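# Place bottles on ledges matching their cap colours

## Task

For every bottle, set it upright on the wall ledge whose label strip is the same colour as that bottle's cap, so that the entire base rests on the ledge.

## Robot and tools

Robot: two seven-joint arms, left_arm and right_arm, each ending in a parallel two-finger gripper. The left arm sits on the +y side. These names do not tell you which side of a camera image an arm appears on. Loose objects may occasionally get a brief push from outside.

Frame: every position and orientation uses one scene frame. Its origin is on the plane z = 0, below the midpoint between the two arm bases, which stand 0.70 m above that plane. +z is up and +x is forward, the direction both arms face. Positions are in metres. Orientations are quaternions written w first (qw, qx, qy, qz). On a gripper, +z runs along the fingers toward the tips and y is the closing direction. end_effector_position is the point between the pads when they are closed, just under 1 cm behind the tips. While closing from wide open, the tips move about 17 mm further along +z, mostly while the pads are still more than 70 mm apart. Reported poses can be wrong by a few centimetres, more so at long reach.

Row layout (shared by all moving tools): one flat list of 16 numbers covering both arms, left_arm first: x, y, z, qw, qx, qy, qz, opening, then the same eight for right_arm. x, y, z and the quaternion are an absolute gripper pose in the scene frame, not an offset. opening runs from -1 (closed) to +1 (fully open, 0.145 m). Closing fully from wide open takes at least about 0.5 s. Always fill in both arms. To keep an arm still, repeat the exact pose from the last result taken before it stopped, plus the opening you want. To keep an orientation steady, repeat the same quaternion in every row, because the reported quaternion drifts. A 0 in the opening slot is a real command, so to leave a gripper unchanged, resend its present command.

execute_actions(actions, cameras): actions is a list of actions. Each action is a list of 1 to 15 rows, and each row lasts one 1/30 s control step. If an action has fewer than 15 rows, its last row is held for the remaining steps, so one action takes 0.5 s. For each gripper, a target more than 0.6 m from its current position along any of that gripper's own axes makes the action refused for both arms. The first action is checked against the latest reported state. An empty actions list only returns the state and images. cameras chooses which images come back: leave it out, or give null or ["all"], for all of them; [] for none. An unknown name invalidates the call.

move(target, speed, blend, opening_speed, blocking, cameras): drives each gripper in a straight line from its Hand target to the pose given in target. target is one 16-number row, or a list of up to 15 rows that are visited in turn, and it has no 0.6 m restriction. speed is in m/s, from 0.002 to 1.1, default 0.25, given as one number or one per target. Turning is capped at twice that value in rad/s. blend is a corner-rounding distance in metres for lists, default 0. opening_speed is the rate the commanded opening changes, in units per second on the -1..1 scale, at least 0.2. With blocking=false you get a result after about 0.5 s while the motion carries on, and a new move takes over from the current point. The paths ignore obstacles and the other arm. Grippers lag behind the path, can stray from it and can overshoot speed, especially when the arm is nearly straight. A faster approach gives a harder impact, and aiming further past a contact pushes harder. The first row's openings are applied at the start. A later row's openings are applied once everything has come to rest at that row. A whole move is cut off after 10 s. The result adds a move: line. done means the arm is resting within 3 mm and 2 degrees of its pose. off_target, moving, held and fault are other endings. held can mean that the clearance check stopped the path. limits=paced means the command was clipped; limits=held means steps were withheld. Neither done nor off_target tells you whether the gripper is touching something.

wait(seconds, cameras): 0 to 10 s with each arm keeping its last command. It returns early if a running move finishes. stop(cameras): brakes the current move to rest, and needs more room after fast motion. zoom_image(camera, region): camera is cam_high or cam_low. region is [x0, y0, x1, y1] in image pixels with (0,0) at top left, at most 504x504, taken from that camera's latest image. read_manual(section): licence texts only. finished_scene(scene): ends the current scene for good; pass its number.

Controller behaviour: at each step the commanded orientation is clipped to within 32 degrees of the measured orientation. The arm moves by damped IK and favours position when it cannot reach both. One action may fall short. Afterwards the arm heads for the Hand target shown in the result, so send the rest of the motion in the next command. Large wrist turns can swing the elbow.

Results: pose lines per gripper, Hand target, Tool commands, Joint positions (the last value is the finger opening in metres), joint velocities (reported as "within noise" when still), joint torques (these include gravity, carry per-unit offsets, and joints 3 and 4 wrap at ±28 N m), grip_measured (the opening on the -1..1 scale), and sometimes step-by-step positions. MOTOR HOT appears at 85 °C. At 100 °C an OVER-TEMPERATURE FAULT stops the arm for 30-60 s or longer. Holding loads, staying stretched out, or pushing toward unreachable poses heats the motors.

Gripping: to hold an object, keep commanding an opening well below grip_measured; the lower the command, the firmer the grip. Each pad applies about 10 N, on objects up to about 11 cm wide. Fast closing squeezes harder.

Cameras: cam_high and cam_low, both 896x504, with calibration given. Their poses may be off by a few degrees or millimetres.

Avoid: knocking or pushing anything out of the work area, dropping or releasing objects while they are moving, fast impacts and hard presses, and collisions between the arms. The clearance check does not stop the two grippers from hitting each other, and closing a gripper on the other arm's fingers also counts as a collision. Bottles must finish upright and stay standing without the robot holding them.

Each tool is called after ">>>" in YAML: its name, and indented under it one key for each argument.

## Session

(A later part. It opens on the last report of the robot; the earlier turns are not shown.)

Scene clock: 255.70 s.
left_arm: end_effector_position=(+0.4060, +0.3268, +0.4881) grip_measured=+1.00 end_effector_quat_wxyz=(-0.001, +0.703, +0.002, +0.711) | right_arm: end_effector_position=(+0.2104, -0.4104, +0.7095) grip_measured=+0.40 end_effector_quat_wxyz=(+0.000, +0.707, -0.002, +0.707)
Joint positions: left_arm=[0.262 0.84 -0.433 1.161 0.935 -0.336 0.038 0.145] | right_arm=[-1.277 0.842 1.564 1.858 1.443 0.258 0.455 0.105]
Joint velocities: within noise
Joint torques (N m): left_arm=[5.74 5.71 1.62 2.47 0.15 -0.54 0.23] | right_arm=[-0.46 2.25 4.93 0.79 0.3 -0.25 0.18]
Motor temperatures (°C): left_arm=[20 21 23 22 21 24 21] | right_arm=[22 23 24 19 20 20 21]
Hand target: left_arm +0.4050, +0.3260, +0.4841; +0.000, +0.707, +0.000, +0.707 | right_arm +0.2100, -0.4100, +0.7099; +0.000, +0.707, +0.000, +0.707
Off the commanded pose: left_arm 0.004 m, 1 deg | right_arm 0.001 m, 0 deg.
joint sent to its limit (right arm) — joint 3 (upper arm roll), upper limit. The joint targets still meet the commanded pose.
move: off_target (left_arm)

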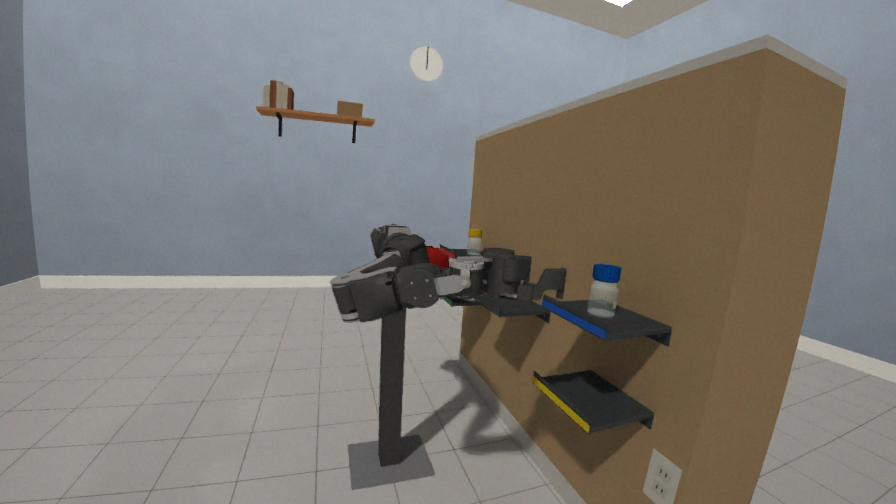

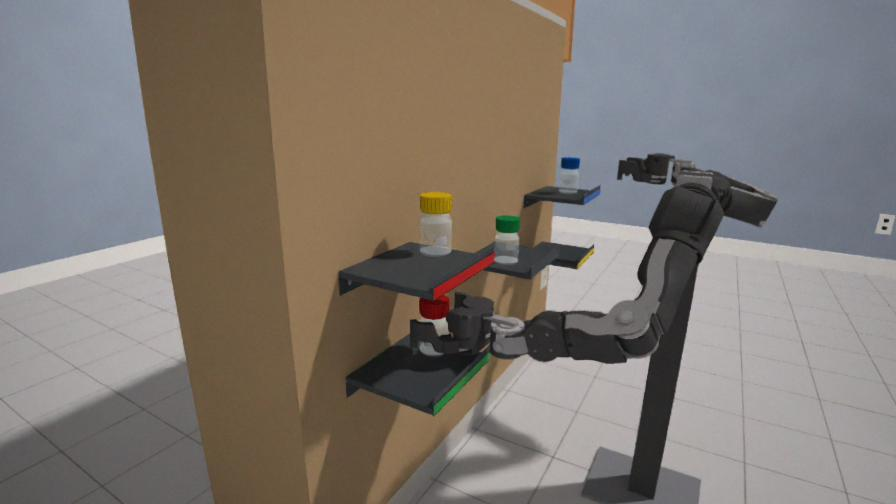

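>>> move:
  target:
    - [0.405,0.326,0.484,0,0.7071,0,0.7071,-0.6,0.21,-0.41,0.71,0,0.7071,0,0.7071,1]
    - [0.405,0.326,0.525,0,0.7071,0,0.7071,-0.6,0.18,-0.36,0.62,0,0.7071,0,0.7071,1]
    - [0.2,0.34,0.525,0,0.7071,0,0.7071,-0.6,0.17,-0.36,0.55,0,0.7071,0,0.7071,1]
    - [0.2,0.41,0.73,0,0.7071,0,0.7071,-0.6,0.17,-0.36,0.5,0,0.7071,0,0.7071,1]
  speed: 0.16
  opening_speed: 1

>>> move:
  target: [0.395,0.43,0.735,0,0.7071,0,0.7071,-0.6,0.17,-0.36,0.5,0,0.7071,0,0.7071,1]
  speed: 0.16

>>> zoom_image:
  camera: "cam_low"
  region: [330, 160, 560, 320]

>>> zoom_image:
  camera: "cam_high"
  region: [420, 200, 520, 300]

Scene clock: 272.43 s.
left_arm: end_effector_position=(+0.1996, +0.4108, +0.7291) grip_measured=-0.53 end_effector_quat_wxyz=(-0.002, +0.709, +0.003, +0.706) | right_arm: end_effector_position=(+0.1702, -0.3616, +0.5013) grip_measured=+1.00 end_effector_quat_wxyz=(+0.002, +0.707, -0.002, +0.707)
Joint positions: left_arm=[-0.851 0.843 1.576 1.859 1.211 0.648 0.556 0.035] | right_arm=[-0.958 0.465 0.698 1.718 0.898 -0.392 0.568 0.145]
Joint velocities: within noise
Joint torques (N m): left_arm=[0.22 5.84 2.25 1.28 0.37 -0.65 0.23] | right_arm=[-1.46 3.05 2.13 2.47 0.35 -0.43 0.17]
Motor temperatures (°C): left_arm=[21 22 24 22 21 25 21] | right_arm=[21 23 24 19 20 20 21]
Hand target: left_arm +0.2000, +0.4100, +0.7301; +0.000, +0.707, +0.000, +0.707 | right_arm +0.1700, -0.3600, +0.5000; +0.000, +0.707, +0.000, +0.707
Off the commanded pose: left_arm 0.001 m, 0 deg | right_arm 0.002 m, 0 deg.
joint read past its limit (left arm) — joint 3 (upper arm roll), upper limit.
joint sent to its limit (left arm) — joint 3 (upper arm roll), upper limit. The joint targets still meet the commanded pose.
move: done

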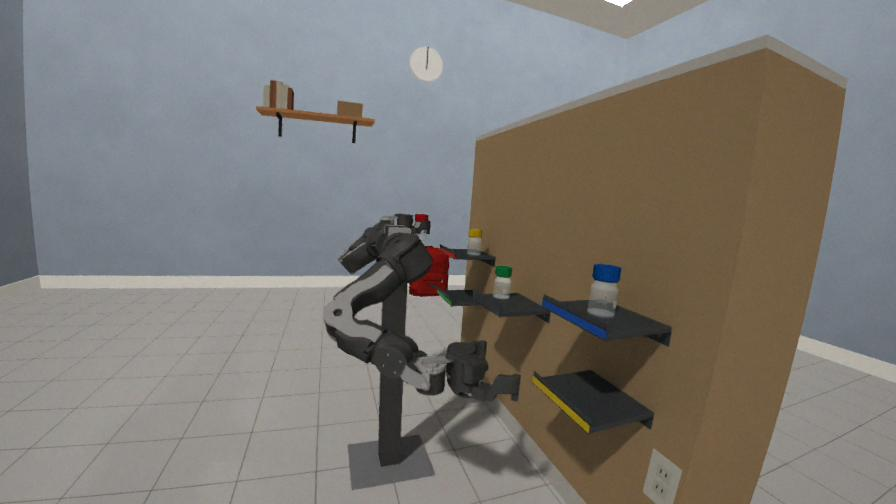

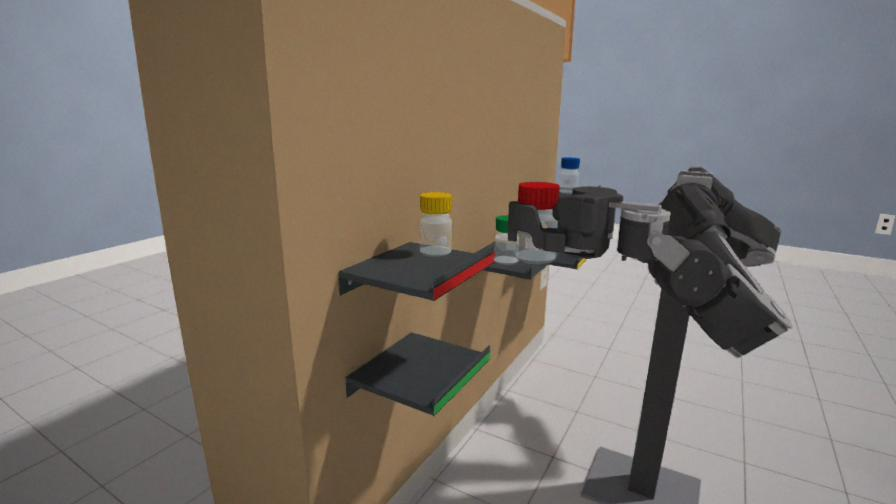

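Scene clock: 274.20 s.
left_arm: end_effector_position=(+0.3954, +0.4302, +0.7316) grip_measured=-0.53 end_effector_quat_wxyz=(-0.001, +0.712, +0.001, +0.702) | right_arm: end_effector_position=(+0.1702, -0.3616, +0.5013) grip_measured=+1.00 end_effector_quat_wxyz=(+0.002, +0.707, -0.002, +0.707)
Joint positions: left_arm=[-1.096 1.701 1.196 1.177 1.584 0.125 0.272 0.035] | right_arm=[-0.958 0.465 0.698 1.718 0.898 -0.392 0.568 0.145]
Joint velocities: within noise
Joint torques (N m): left_arm=[6.37 4.18 4.03 0.12 0.34 -0.88 0.19] | right_arm=[-1.44 3.07 2.03 2.41 0.33 -0.46 0.14]
Motor temperatures (°C): left_arm=[21 22 24 22 21 25 21] | right_arm=[21 23 24 19 20 20 21]
Hand target: left_arm +0.3950, +0.4300, +0.7349; +0.000, +0.707, +0.000, +0.707 | right_arm +0.1700, -0.3600, +0.5000; +0.000, +0.707, +0.000, +0.707
Off the commanded pose: left_arm 0.003 m, 1 deg | right_arm 0.002 m, 0 deg.
joint sent to its limit (left arm) — joint 5 (forearm roll), upper limit. The joint targets still meet the commanded pose.
move: done

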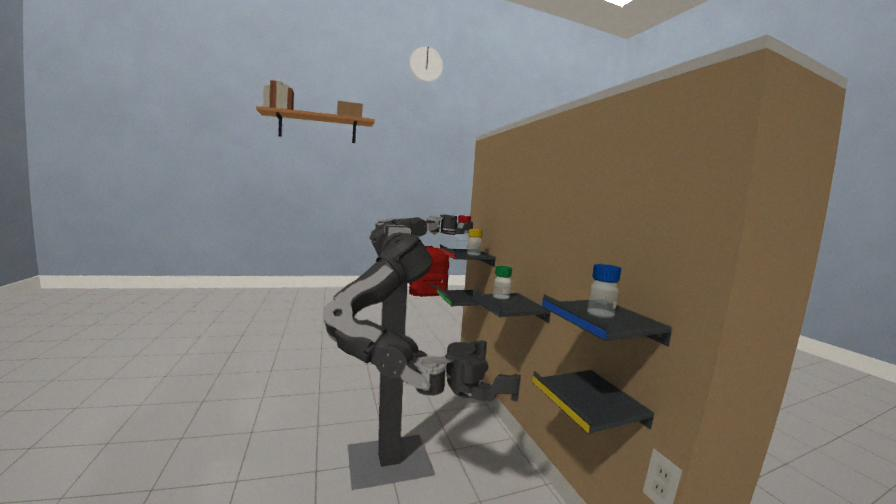

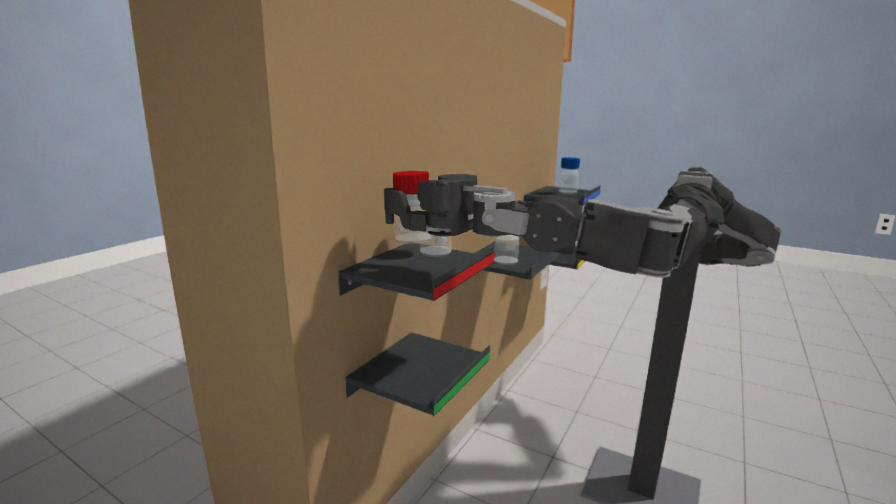

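Scaled by 2.191 from the camera's 896x504 image, which has a finer 1280x720 frame.

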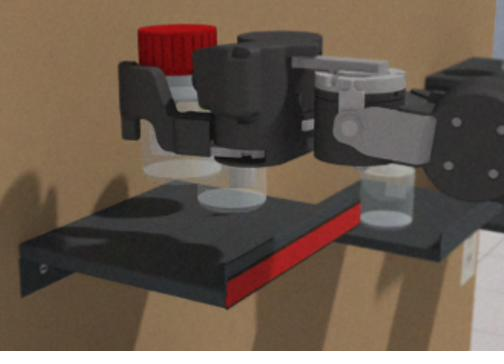

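Scaled by 5.040 from the camera's 896x504 image, which has a finer 1280x720 frame.

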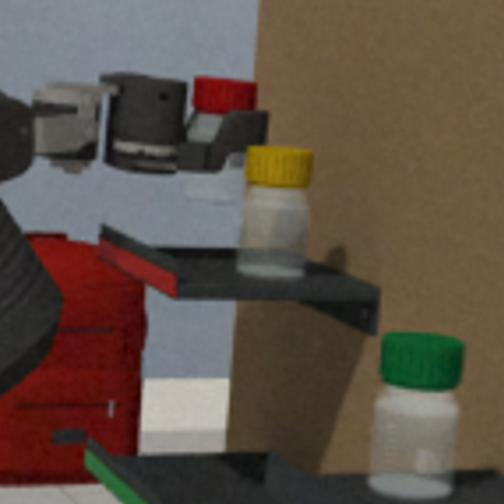

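>>> move:
  target:
    - [0.395,0.43,0.70,0,0.7071,0,0.7071,-0.6,0.17,-0.36,0.5,0,0.7071,0,0.7071,1]
    - [0.395,0.43,0.691,0,0.7071,0,0.7071,-0.6,0.17,-0.36,0.5,0,0.7071,0,0.7071,1]
  speed: [0.06,0.02]

>>> zoom_image:
  camera: "cam_low"
  region: [330, 160, 560, 320]

>>> zoom_image:
  camera: "cam_high"
  region: [420, 200, 520, 300]

Scene clock: 284.53 s.
left_arm: end_effector_position=(+0.3952, +0.4295, +0.6918) grip_measured=-0.53 end_effector_quat_wxyz=(-0.005, +0.712, -0.006, +0.703) | right_arm: end_effector_position=(+0.1702, -0.3616, +0.5013) grip_measured=+1.00 end_effector_quat_wxyz=(+0.002, +0.707, -0.002, +0.707)
Joint positions: left_arm=[-1.407 1.68 1.368 1.193 1.584 -0.022 0.272 0.035] | right_arm=[-0.958 0.465 0.698 1.718 0.898 -0.392 0.568 0.145]
Joint velocities: within noise
Joint torques (N m): left_arm=[5.18 1.46 2.92 0.4 0.35 -0.89 -0.03] | right_arm=[-1.41 3.02 2.13 2.43 0.35 -0.44 0.16]
Motor temperatures (°C): left_arm=[22 22 25 22 21 25 21] | right_arm=[21 23 24 19 20 20 21]
Hand target: left_arm +0.3949, +0.4301, +0.6911; -0.006, +0.710, -0.005, +0.704 | right_arm +0.1700, -0.3600, +0.5000; +0.000, +0.707, +0.000, +0.707
Off the commanded pose: left_arm 0.001 m, 1 deg | right_arm 0.002 m, 0 deg.
joint sent to its limit (left arm) — joint 1 (shoulder pitch), lower limit; joint 5 (forearm roll), upper limit. The joint targets still meet the commanded pose.
move: done

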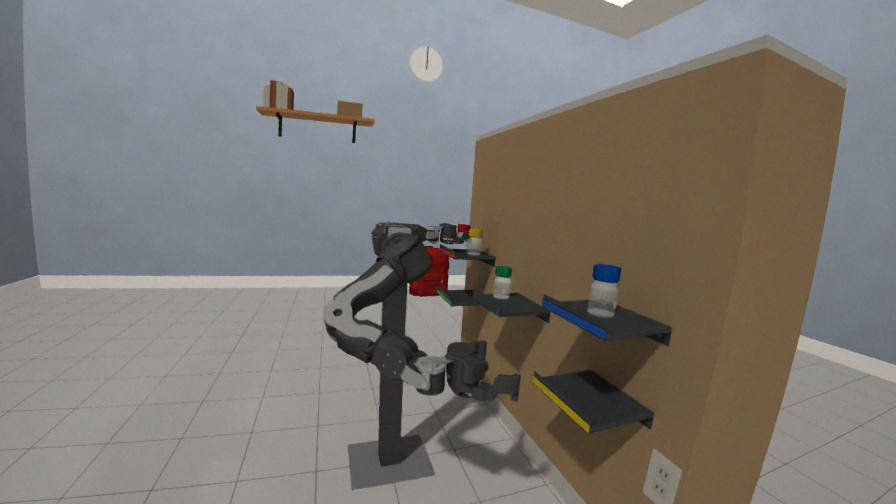

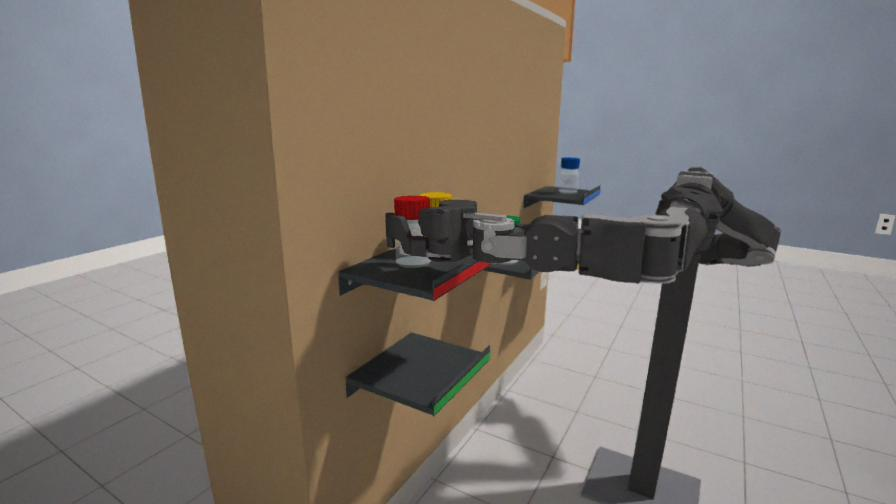

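Scaled by 2.191 from the camera's 896x504 image, which has a finer 1280x720 frame.

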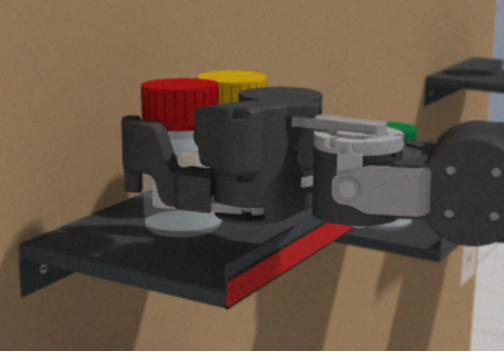

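Scaled by 5.040 from the camera's 896x504 image, which has a finer 1280x720 frame.

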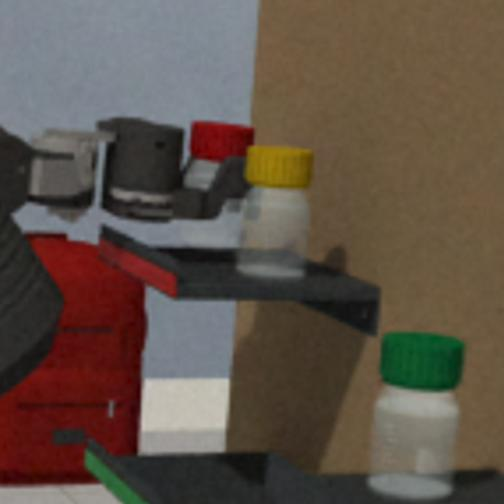

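Still slightly above. Continue.

>>> move:
  target: [0.395,0.43,0.684,0,0.7071,0,0.7071,-0.6,0.17,-0.36,0.5,0,0.7071,0,0.7071,1]
  speed: 0.02
  cameras: []

>>> move:
  target: [0.395,0.43,0.679,0,0.7071,0,0.7071,-0.6,0.17,-0.36,0.5,0,0.7071,0,0.7071,1]
  speed: 0.02

>>> zoom_image:
  camera: "cam_low"
  region: [330, 160, 560, 320]

>>> zoom_image:
  camera: "cam_high"
  region: [420, 200, 520, 300]

Scene clock: 295.40 s.
left_arm: end_effector_position=(+0.3949, +0.4295, +0.6848) grip_measured=-0.53 end_effector_quat_wxyz=(-0.008, +0.714, -0.009, +0.700) | right_arm: end_effector_position=(+0.1702, -0.3616, +0.5013) grip_measured=+1.00 end_effector_quat_wxyz=(+0.002, +0.707, -0.002, +0.707)
Joint positions: left_arm=[-1.407 1.68 1.339 1.195 1.584 -0.047 0.27 0.035] | right_arm=[-0.958 0.465 0.698 1.718 0.898 -0.392 0.568 0.145]
Joint velocities: within noise
Joint torques (N m): left_arm=[5.18 1.7 2.88 0.36 0.35 -0.93 -0.07] | right_arm=[-1.33 3.1 2.04 2.47 0.33 -0.42 0.14]
Motor temperatures (°C): left_arm=[22 21 25 21 21 25 21] | right_arm=[21 23 23 19 20 20 21]
Hand target: left_arm +0.3948, +0.4300, +0.6841; -0.010, +0.713, -0.008, +0.702 | right_arm +0.1700, -0.3600, +0.5000; +0.000, +0.707, +0.000, +0.707
Off the commanded pose: left_arm 0.001 m, 2 deg | right_arm 0.002 m, 0 deg.
joint sent to its limit (left arm) — joint 1 (shoulder pitch), lower limit; joint 5 (forearm roll), upper limit. The joint targets still meet the commanded pose.
move: done
No camera images: "cameras" was empty.

Scene clock: 296.37 s.
left_arm: end_effector_position=(+0.3947, +0.4297, +0.6822) grip_measured=-0.53 end_effector_quat_wxyz=(-0.011, +0.711, -0.011, +0.703) | right_arm: end_effector_position=(+0.1702, -0.3616, +0.5013) grip_measured=+1.00 end_effector_quat_wxyz=(+0.002, +0.707, -0.002, +0.707)
Joint positions: left_arm=[-1.407 1.68 1.32 1.196 1.586 -0.073 0.266 0.035] | right_arm=[-0.958 0.465 0.698 1.718 0.898 -0.392 0.568 0.145]
Joint velocities: within noise
Joint torques (N m): left_arm=[5.21 1.91 2.29 0.32 0.29 -0.65 -0.1] | right_arm=[-1.49 3.13 2.07 2.44 0.37 -0.47 0.16]
Motor temperatures (°C): left_arm=[22 21 25 21 21 25 21] | right_arm=[21 23 23 19 20 20 21]
Hand target: left_arm +0.3948, +0.4300, +0.6790; -0.013, +0.714, -0.010, +0.700 | right_arm +0.1700, -0.3600, +0.5000; +0.000, +0.707, +0.000, +0.707
Off the commanded pose: left_arm 0.003 m, 2 deg | right_arm 0.002 m, 0 deg.
joint sent to its limit (left arm) — joint 1 (shoulder pitch), lower limit; joint 5 (forearm roll), upper limit. The joint targets still meet the commanded pose.
move: done

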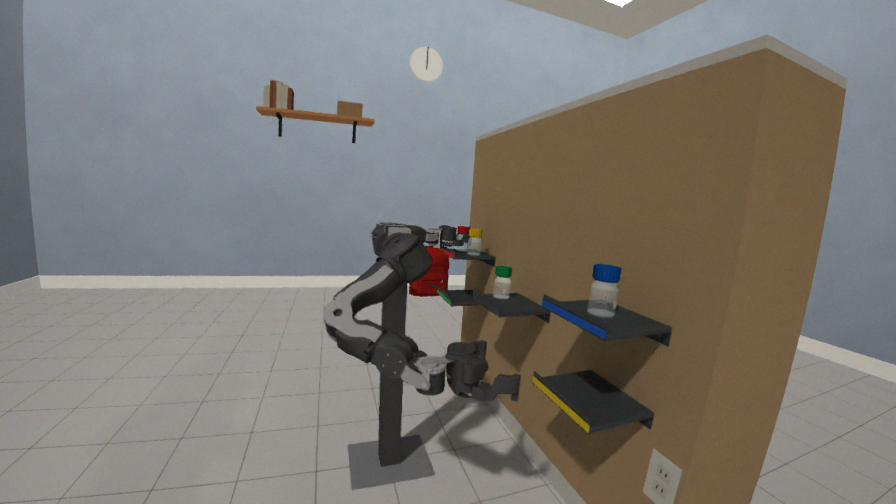

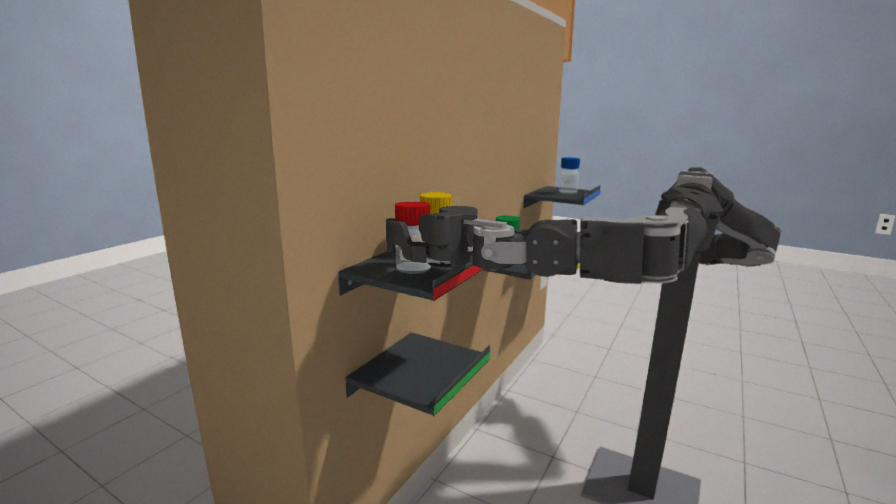

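Scaled by 2.191 from the camera's 896x504 image, which has a finer 1280x720 frame.

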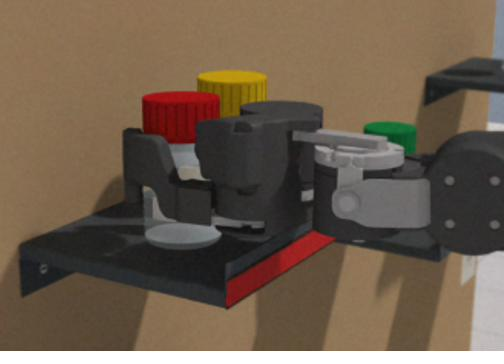

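Scaled by 5.040 from the camera's 896x504 image, which has a finer 1280x720 frame.

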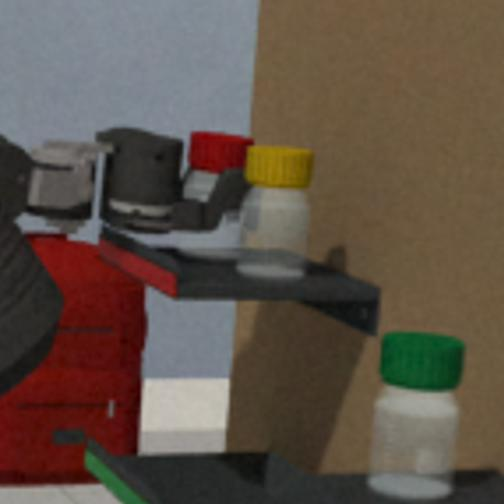

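>>> move:
  target:
    - [0.395,0.43,0.680,0,0.7071,0,0.7071,-0.6,0.17,-0.36,0.5,0,0.7071,0,0.7071,1]
    - [0.395,0.43,0.681,0,0.7071,0,0.7071,0.1,0.17,-0.36,0.5,0,0.7071,0,0.7071,1]
    - [0.24,0.43,0.70,0,0.7071,0,0.7071,0.1,0.17,-0.36,0.5,0,0.7071,0,0.7071,1]
    - [0.2,0.3,0.65,0,0.7071,0,0.7071,0.4,0.17,-0.36,0.5,0,0.7071,0,0.7071,1]
  speed: [0.02,0.02,0.12,0.2]
  opening_speed: 0.6

>>> zoom_image:
  camera: "cam_low"
  region: [330, 160, 560, 320]

>>> zoom_image:
  camera: "cam_high"
  region: [420, 200, 560, 340]

Scene clock: 312.77 s.
left_arm: end_effector_position=(+0.2001, +0.2984, +0.6506) grip_measured=+0.40 end_effector_quat_wxyz=(+0.002, +0.707, -0.003, +0.707) | right_arm: end_effector_position=(+0.1702, -0.3616, +0.5013) grip_measured=+1.00 end_effector_quat_wxyz=(+0.002, +0.707, -0.002, +0.707)
Joint positions: left_arm=[-1.37 0.6 1.202 2.403 1.271 -0.046 0.109 0.105] | right_arm=[-0.958 0.465 0.698 1.718 0.898 -0.392 0.568 0.145]
Joint velocities: within noise
Joint torques (N m): left_arm=[-1.36 1.17 1.47 1.42 0.15 -0.68 -0.05] | right_arm=[-1.38 3.1 2.02 2.5 0.34 -0.43 0.17]
Motor temperatures (°C): left_arm=[22 21 25 21 21 25 21] | right_arm=[21 23 23 19 20 20 21]
Hand target: left_arm +0.2000, +0.2999, +0.6500; +0.000, +0.707, +0.000, +0.707 | right_arm +0.1700, -0.3600, +0.5000; +0.000, +0.707, +0.000, +0.707
Off the commanded pose: left_arm 0.002 m, 0 deg | right_arm 0.002 m, 0 deg.
move: done

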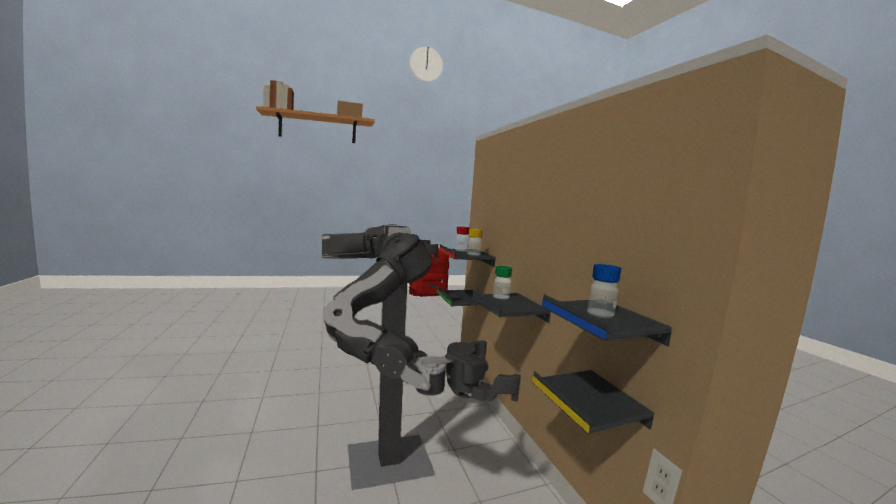

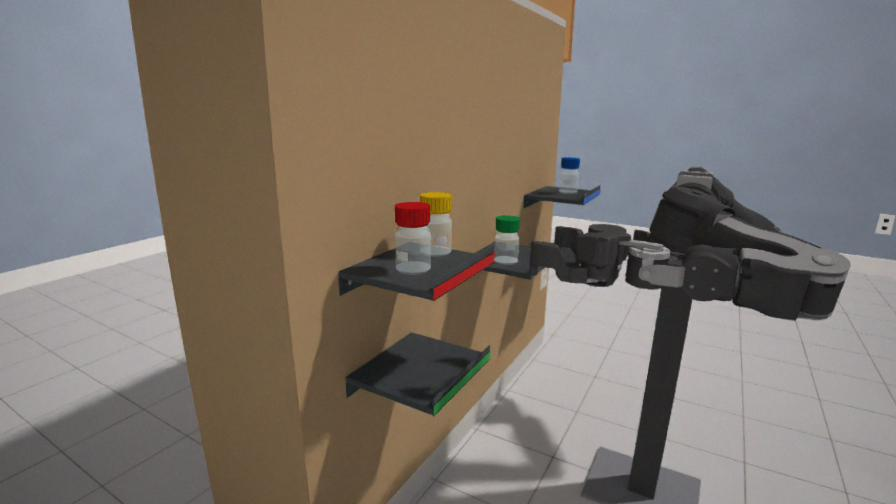

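Scaled by 2.191 from the camera's 896x504 image, which has a finer 1280x720 frame.

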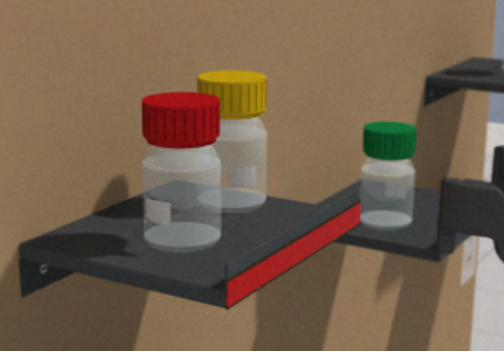

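Scaled by 3.600 from the camera's 896x504 image, which has a finer 1280x720 frame.

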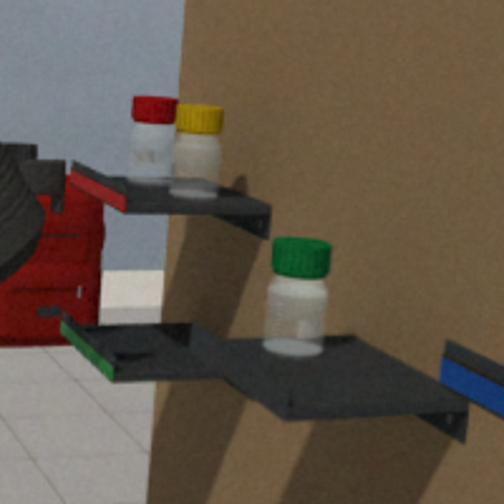

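>>> move:
  target:
    - [0.2,0.033,0.60,0,0.7071,0,0.7071,1,0.17,-0.36,0.5,0,0.7071,0,0.7071,1]
    - [0.40,0.033,0.598,0,0.7071,0,0.7071,1,0.17,-0.36,0.5,0,0.7071,0,0.7071,1]
  speed: 0.15

>>> zoom_image:
  camera: "cam_low"
  region: [430, 180, 620, 310]

>>> zoom_image:
  camera: "cam_high"
  region: [420, 200, 560, 340]

Scene clock: 324.33 s.
left_arm: end_effector_position=(+0.2039, +0.0736, +0.5910) grip_measured=+1.00 end_effector_quat_wxyz=(-0.038, +0.685, -0.005, +0.728) | right_arm: end_effector_position=(+0.1702, -0.3616, +0.5013) grip_measured=+1.00 end_effector_quat_wxyz=(+0.002, +0.707, -0.002, +0.707)
Joint positions: left_arm=[-0.838 -0.101 -0.627 2.436 -0.598 0.105 -0.347 0.145] | right_arm=[-0.958 0.465 0.698 1.718 0.898 -0.392 0.568 0.145]
Joint velocities: within noise
Joint torques (N m): left_arm=[-2.57 -2.2 -4.82 3.89 -0.39 -0.53 -0.09] | right_arm=[-1.36 3.2 2.06 2.45 0.37 -0.45 0.18]
Motor temperatures (°C): left_arm=[21 21 25 21 21 25 21] | right_arm=[21 23 23 19 20 20 21]
Hand target: left_arm +0.2027, +0.0702, +0.5904; -0.036, +0.687, -0.005, +0.726 | right_arm +0.1700, -0.3600, +0.5000; +0.000, +0.707, +0.000, +0.707
Off the commanded pose: left_arm 0.200 m, 6 deg | right_arm 0.002 m, 0 deg.
joint read past its limit (left arm) — joint 4 (elbow), upper limit, where the elbow is as bent as it goes.
joint sent to its limit (left arm) — joint 4 (elbow), upper limit, where the elbow is as bent as it goes.
move: held (left_arm; a check stopped the path); path passed 0 of 2 targets; limits=held
pose unreachable (left arm): on one or more control steps of this call, first in action 0 (counted from 0), this arm could not follow its commanded pose, so it was not sent that pose on those steps. It may still have moved: this result reports where it is.
cause: moving toward the commanded pose would bring two parts of the arm too close to each other (its base and another part of the arm, with joints 1 (shoulder pitch) to 7 (wrist yaw) between them).

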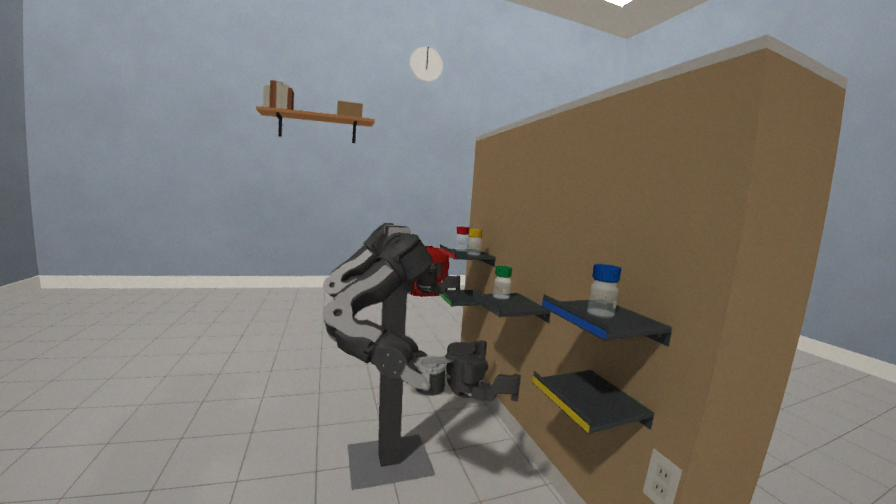

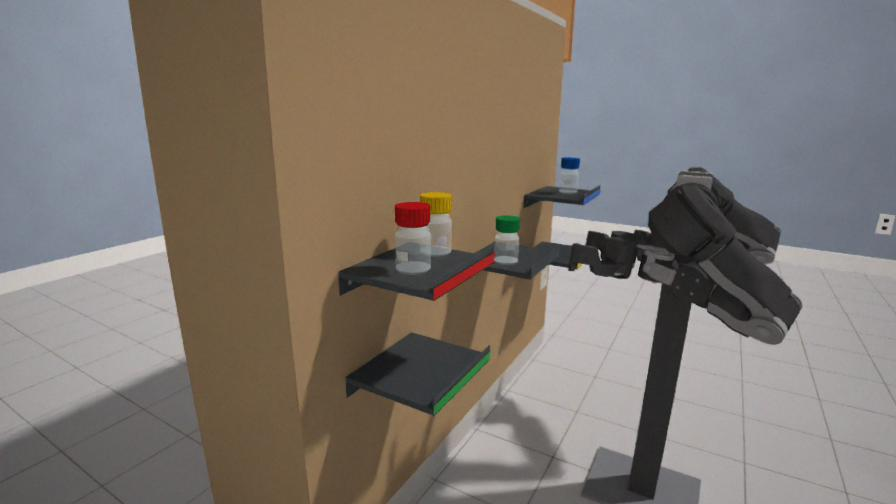

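Scaled by 2.653 from the camera's 896x504 image, which has a finer 1280x720 frame.

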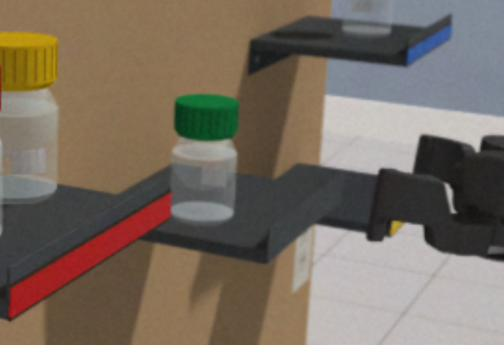

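Scaled by 3.600 from the camera's 896x504 image, which has a finer 1280x720 frame.

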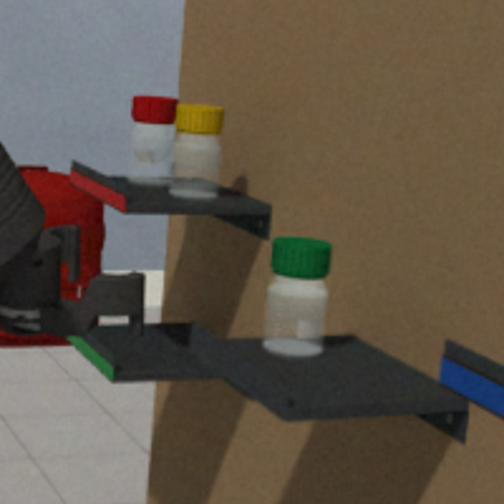

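>>> move:
  target:
    - [0.2,0.19,0.60,0,0.7071,0,0.7071,1,0.17,-0.36,0.5,0,0.7071,0,0.7071,1]
    - [0.218,0.138,0.60,0.183,0.683,-0.183,0.683,1,0.17,-0.36,0.5,0,0.7071,0,0.7071,1]
    - [0.395,0.036,0.598,0.183,0.683,-0.183,0.683,1,0.17,-0.36,0.5,0,0.7071,0,0.7071,1]
  speed: 0.15

>>> zoom_image:
  camera: "cam_low"
  region: [430, 180, 620, 310]

>>> zoom_image:
  camera: "cam_high"
  region: [420, 200, 560, 340]

Scene clock: 341.33 s.
left_arm: end_effector_position=(+0.3447, +0.0885, +0.6172) grip_measured=+1.00 end_effector_quat_wxyz=(+0.232, +0.719, -0.265, +0.599) | right_arm: end_effector_position=(+0.1702, -0.3616, +0.5013) grip_measured=+1.00 end_effector_quat_wxyz=(+0.002, +0.707, -0.002, +0.707)
Joint positions: left_arm=[-1.407 2.011 1.112 2.011 1.544 -0.138 -0.144 0.145] | right_arm=[-0.958 0.465 0.698 1.718 0.898 -0.392 0.568 0.145]
Joint velocities: within noise
Joint torques (N m): left_arm=[6.03 0.83 3.44 0.46 0.12 -0.52 0.24] | right_arm=[-1.46 3.07 2.13 2.48 0.35 -0.47 0.15]
Motor temperatures (°C): left_arm=[21 21 26 22 22 25 21] | right_arm=[21 23 23 20 20 20 21]
Hand target: left_arm +0.3442, +0.0881, +0.6162; +0.234, +0.721, -0.266, +0.596 | right_arm +0.1700, -0.3600, +0.5000; +0.000, +0.707, +0.000, +0.707
Off the commanded pose: left_arm 0.075 m, 15 deg | right_arm 0.002 m, 0 deg.
joint read past its limit (left arm) — joint 2 (shoulder roll), upper limit.
joint sent to its limit (left arm) — joint 1 (shoulder pitch), lower limit; joint 2 (shoulder roll), upper limit. The joint targets are off in position and orientation.
move: off_target (left_arm)

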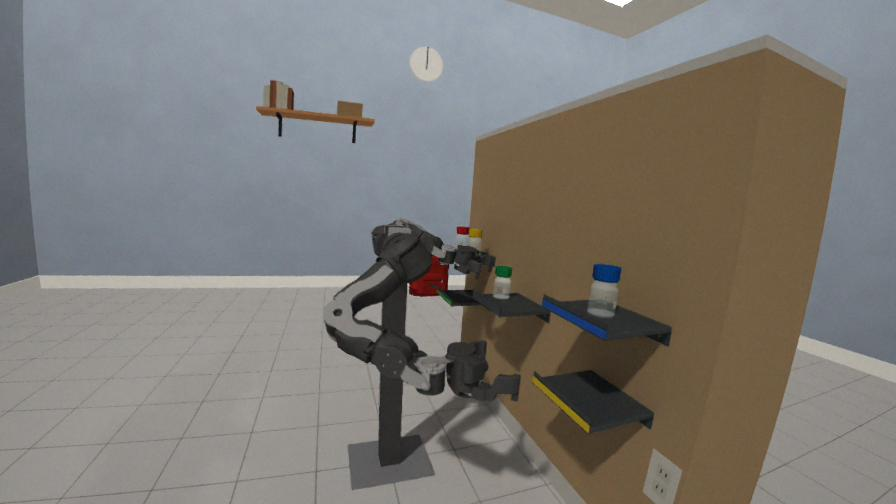

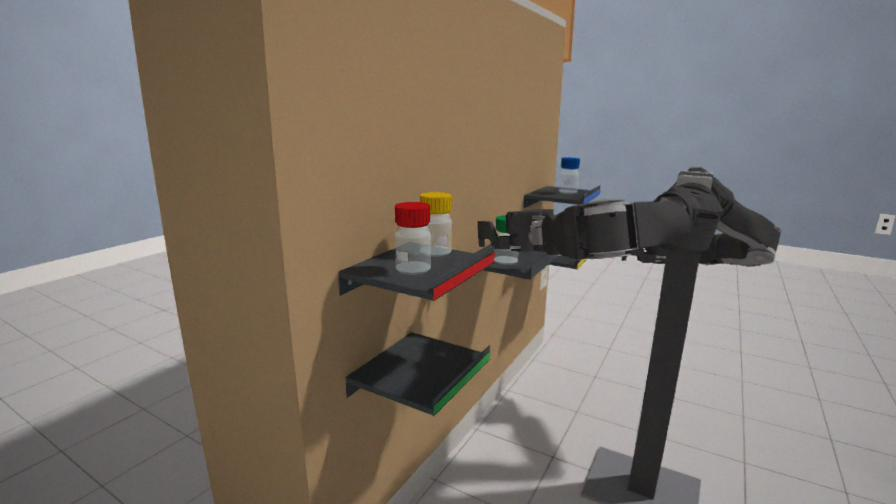

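Scaled by 2.653 from the camera's 896x504 image, which has a finer 1280x720 frame.

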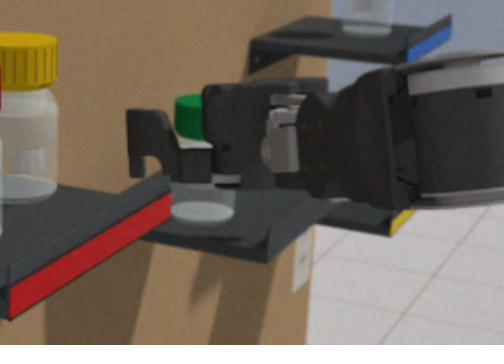

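Scaled by 3.600 from the camera's 896x504 image, which has a finer 1280x720 frame.

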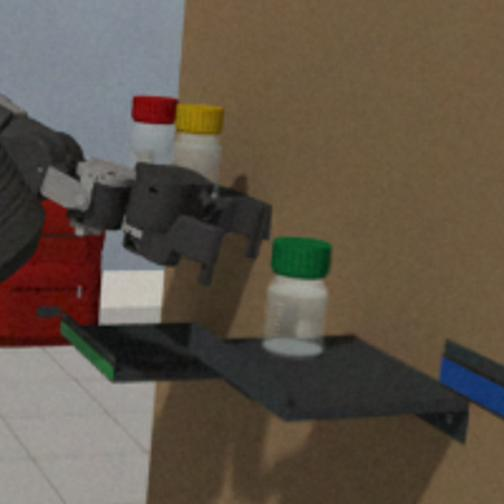

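>>> move:
  target:
    - [0.24,0.16,0.61,0.183,0.683,-0.183,0.683,1,0.17,-0.36,0.5,0,0.7071,0,0.7071,1]
    - [0.2,0.25,0.52,0,0.7071,0,0.7071,1,0.17,-0.36,0.5,0,0.7071,0,0.7071,1]
    - [0.24,0.25,0.44,0,0.7071,0,0.7071,1,0.17,-0.36,0.5,0,0.7071,0,0.7071,1]
    - [0.27,0.16,0.46,0.1228,0.6964,-0.1228,0.6964,1,0.17,-0.36,0.5,0,0.7071,0,0.7071,1]
  speed: 0.16

>>> move:
  target: [0.265,0.085,0.60,0.1228,0.6964,-0.1228,0.6964,1,0.17,-0.36,0.5,0,0.7071,0,0.7071,1]
  speed: 0.12

Scene clock: 358.83 s.
left_arm: end_effector_position=(+0.2710, +0.1615, +0.4610) grip_measured=+1.00 end_effector_quat_wxyz=(+0.120, +0.695, -0.120, +0.699) | right_arm: end_effector_position=(+0.1702, -0.3616, +0.5013) grip_measured=+1.00 end_effector_quat_wxyz=(+0.002, +0.707, -0.002, +0.707)
Joint positions: left_arm=[-0.326 0.84 -0.48 1.799 0.562 -0.474 -0.213 0.145] | right_arm=[-0.958 0.465 0.698 1.718 0.898 -0.392 0.568 0.145]
Joint velocities: within noise
Joint torques (N m): left_arm=[2.15 4.05 0.83 4.75 0.08 -0.51 0.22] | right_arm=[-1.52 3.13 2.1 2.41 0.35 -0.43 0.15]
Motor temperatures (°C): left_arm=[22 21 25 22 21 25 21] | right_arm=[21 23 23 20 20 20 21]
Hand target: left_arm +0.2700, +0.1600, +0.4600; +0.123, +0.696, -0.123, +0.696 | right_arm +0.1700, -0.3600, +0.5000; +0.000, +0.707, +0.000, +0.707
Off the commanded pose: left_arm 0.002 m, 1 deg | right_arm 0.002 m, 0 deg.
move: done

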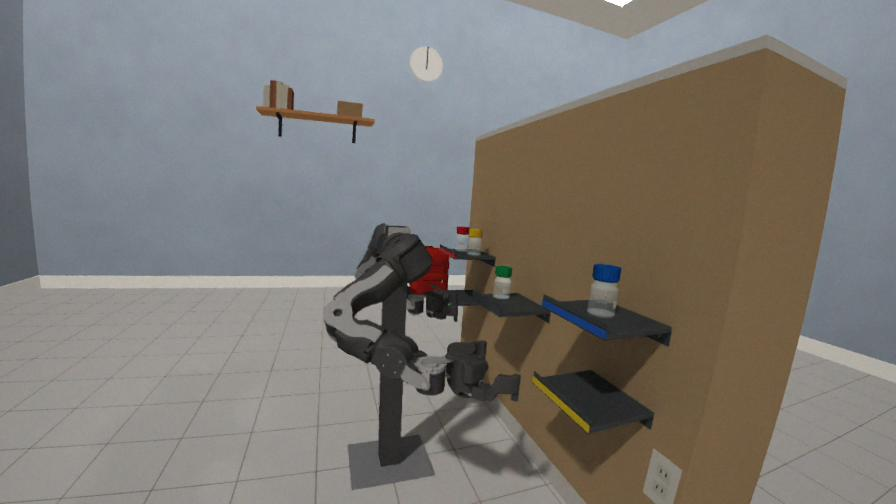

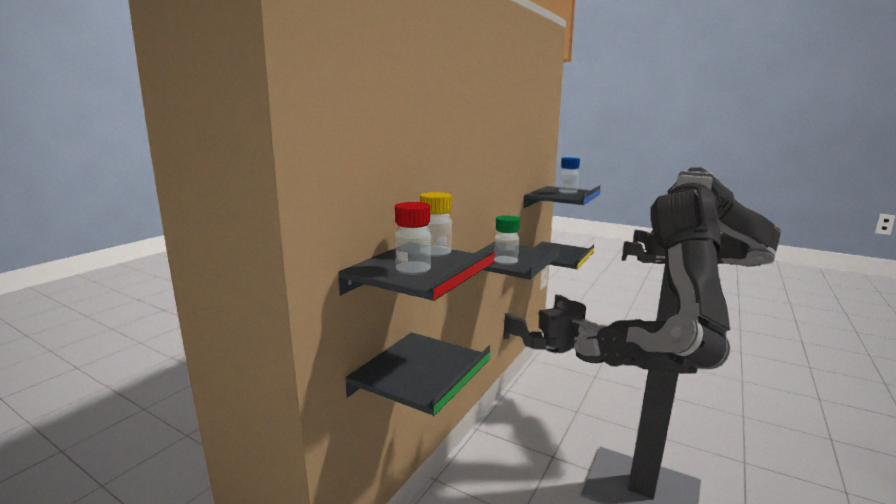

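Scene clock: 360.57 s.
left_arm: end_effector_position=(+0.2653, +0.0847, +0.6008) grip_measured=+1.00 end_effector_quat_wxyz=(+0.129, +0.685, -0.125, +0.706) | right_arm: end_effector_position=(+0.1702, -0.3616, +0.5013) grip_measured=+1.00 end_effector_quat_wxyz=(+0.002, +0.707, -0.002, +0.707)
Joint positions: left_arm=[-0.105 0.763 -0.513 2.432 0.587 0.243 -0.536 0.145] | right_arm=[-0.958 0.465 0.698 1.718 0.898 -0.392 0.568 0.145]
Joint velocities: within noise
Joint torques (N m): left_arm=[2.39 1.57 0.69 4.36 -0.16 -0.46 -0.05] | right_arm=[-1.38 3.07 2.18 2.4 0.36 -0.44 0.16]
Motor temperatures (°C): left_arm=[22 21 25 22 21 25 21] | right_arm=[21 23 23 20 20 20 21]
Hand target: left_arm +0.2655, +0.0850, +0.5996; +0.127, +0.687, -0.124, +0.705 | right_arm +0.1700, -0.3600, +0.5000; +0.000, +0.707, +0.000, +0.707
Off the commanded pose: left_arm 0.001 m, 2 deg | right_arm 0.002 m, 0 deg.
joint read past its limit (left arm) — joint 4 (elbow), upper limit, where the elbow is as bent as it goes.
joint sent to its limit (left arm) — joint 4 (elbow), upper limit, where the elbow is as bent as it goes. The joint targets still meet the commanded pose.
move: done

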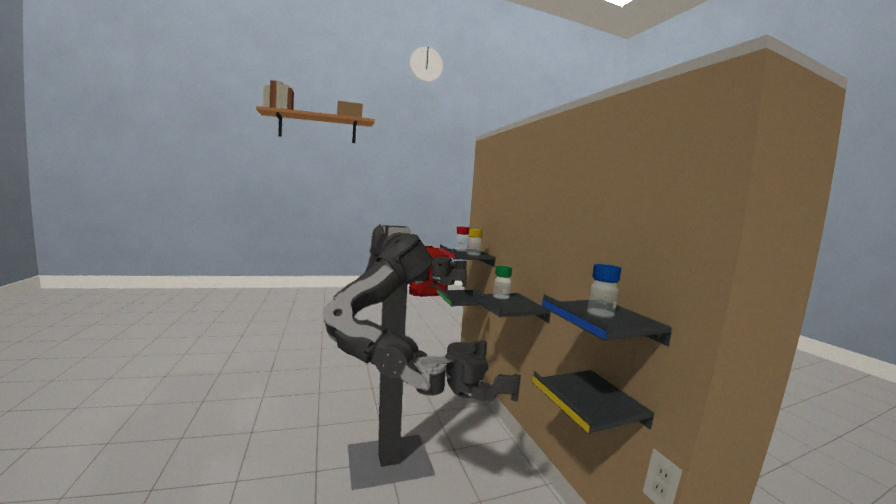

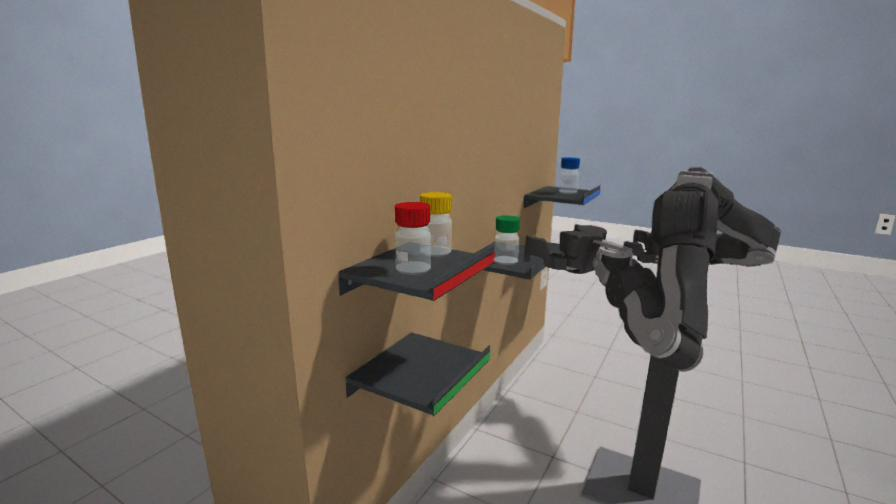

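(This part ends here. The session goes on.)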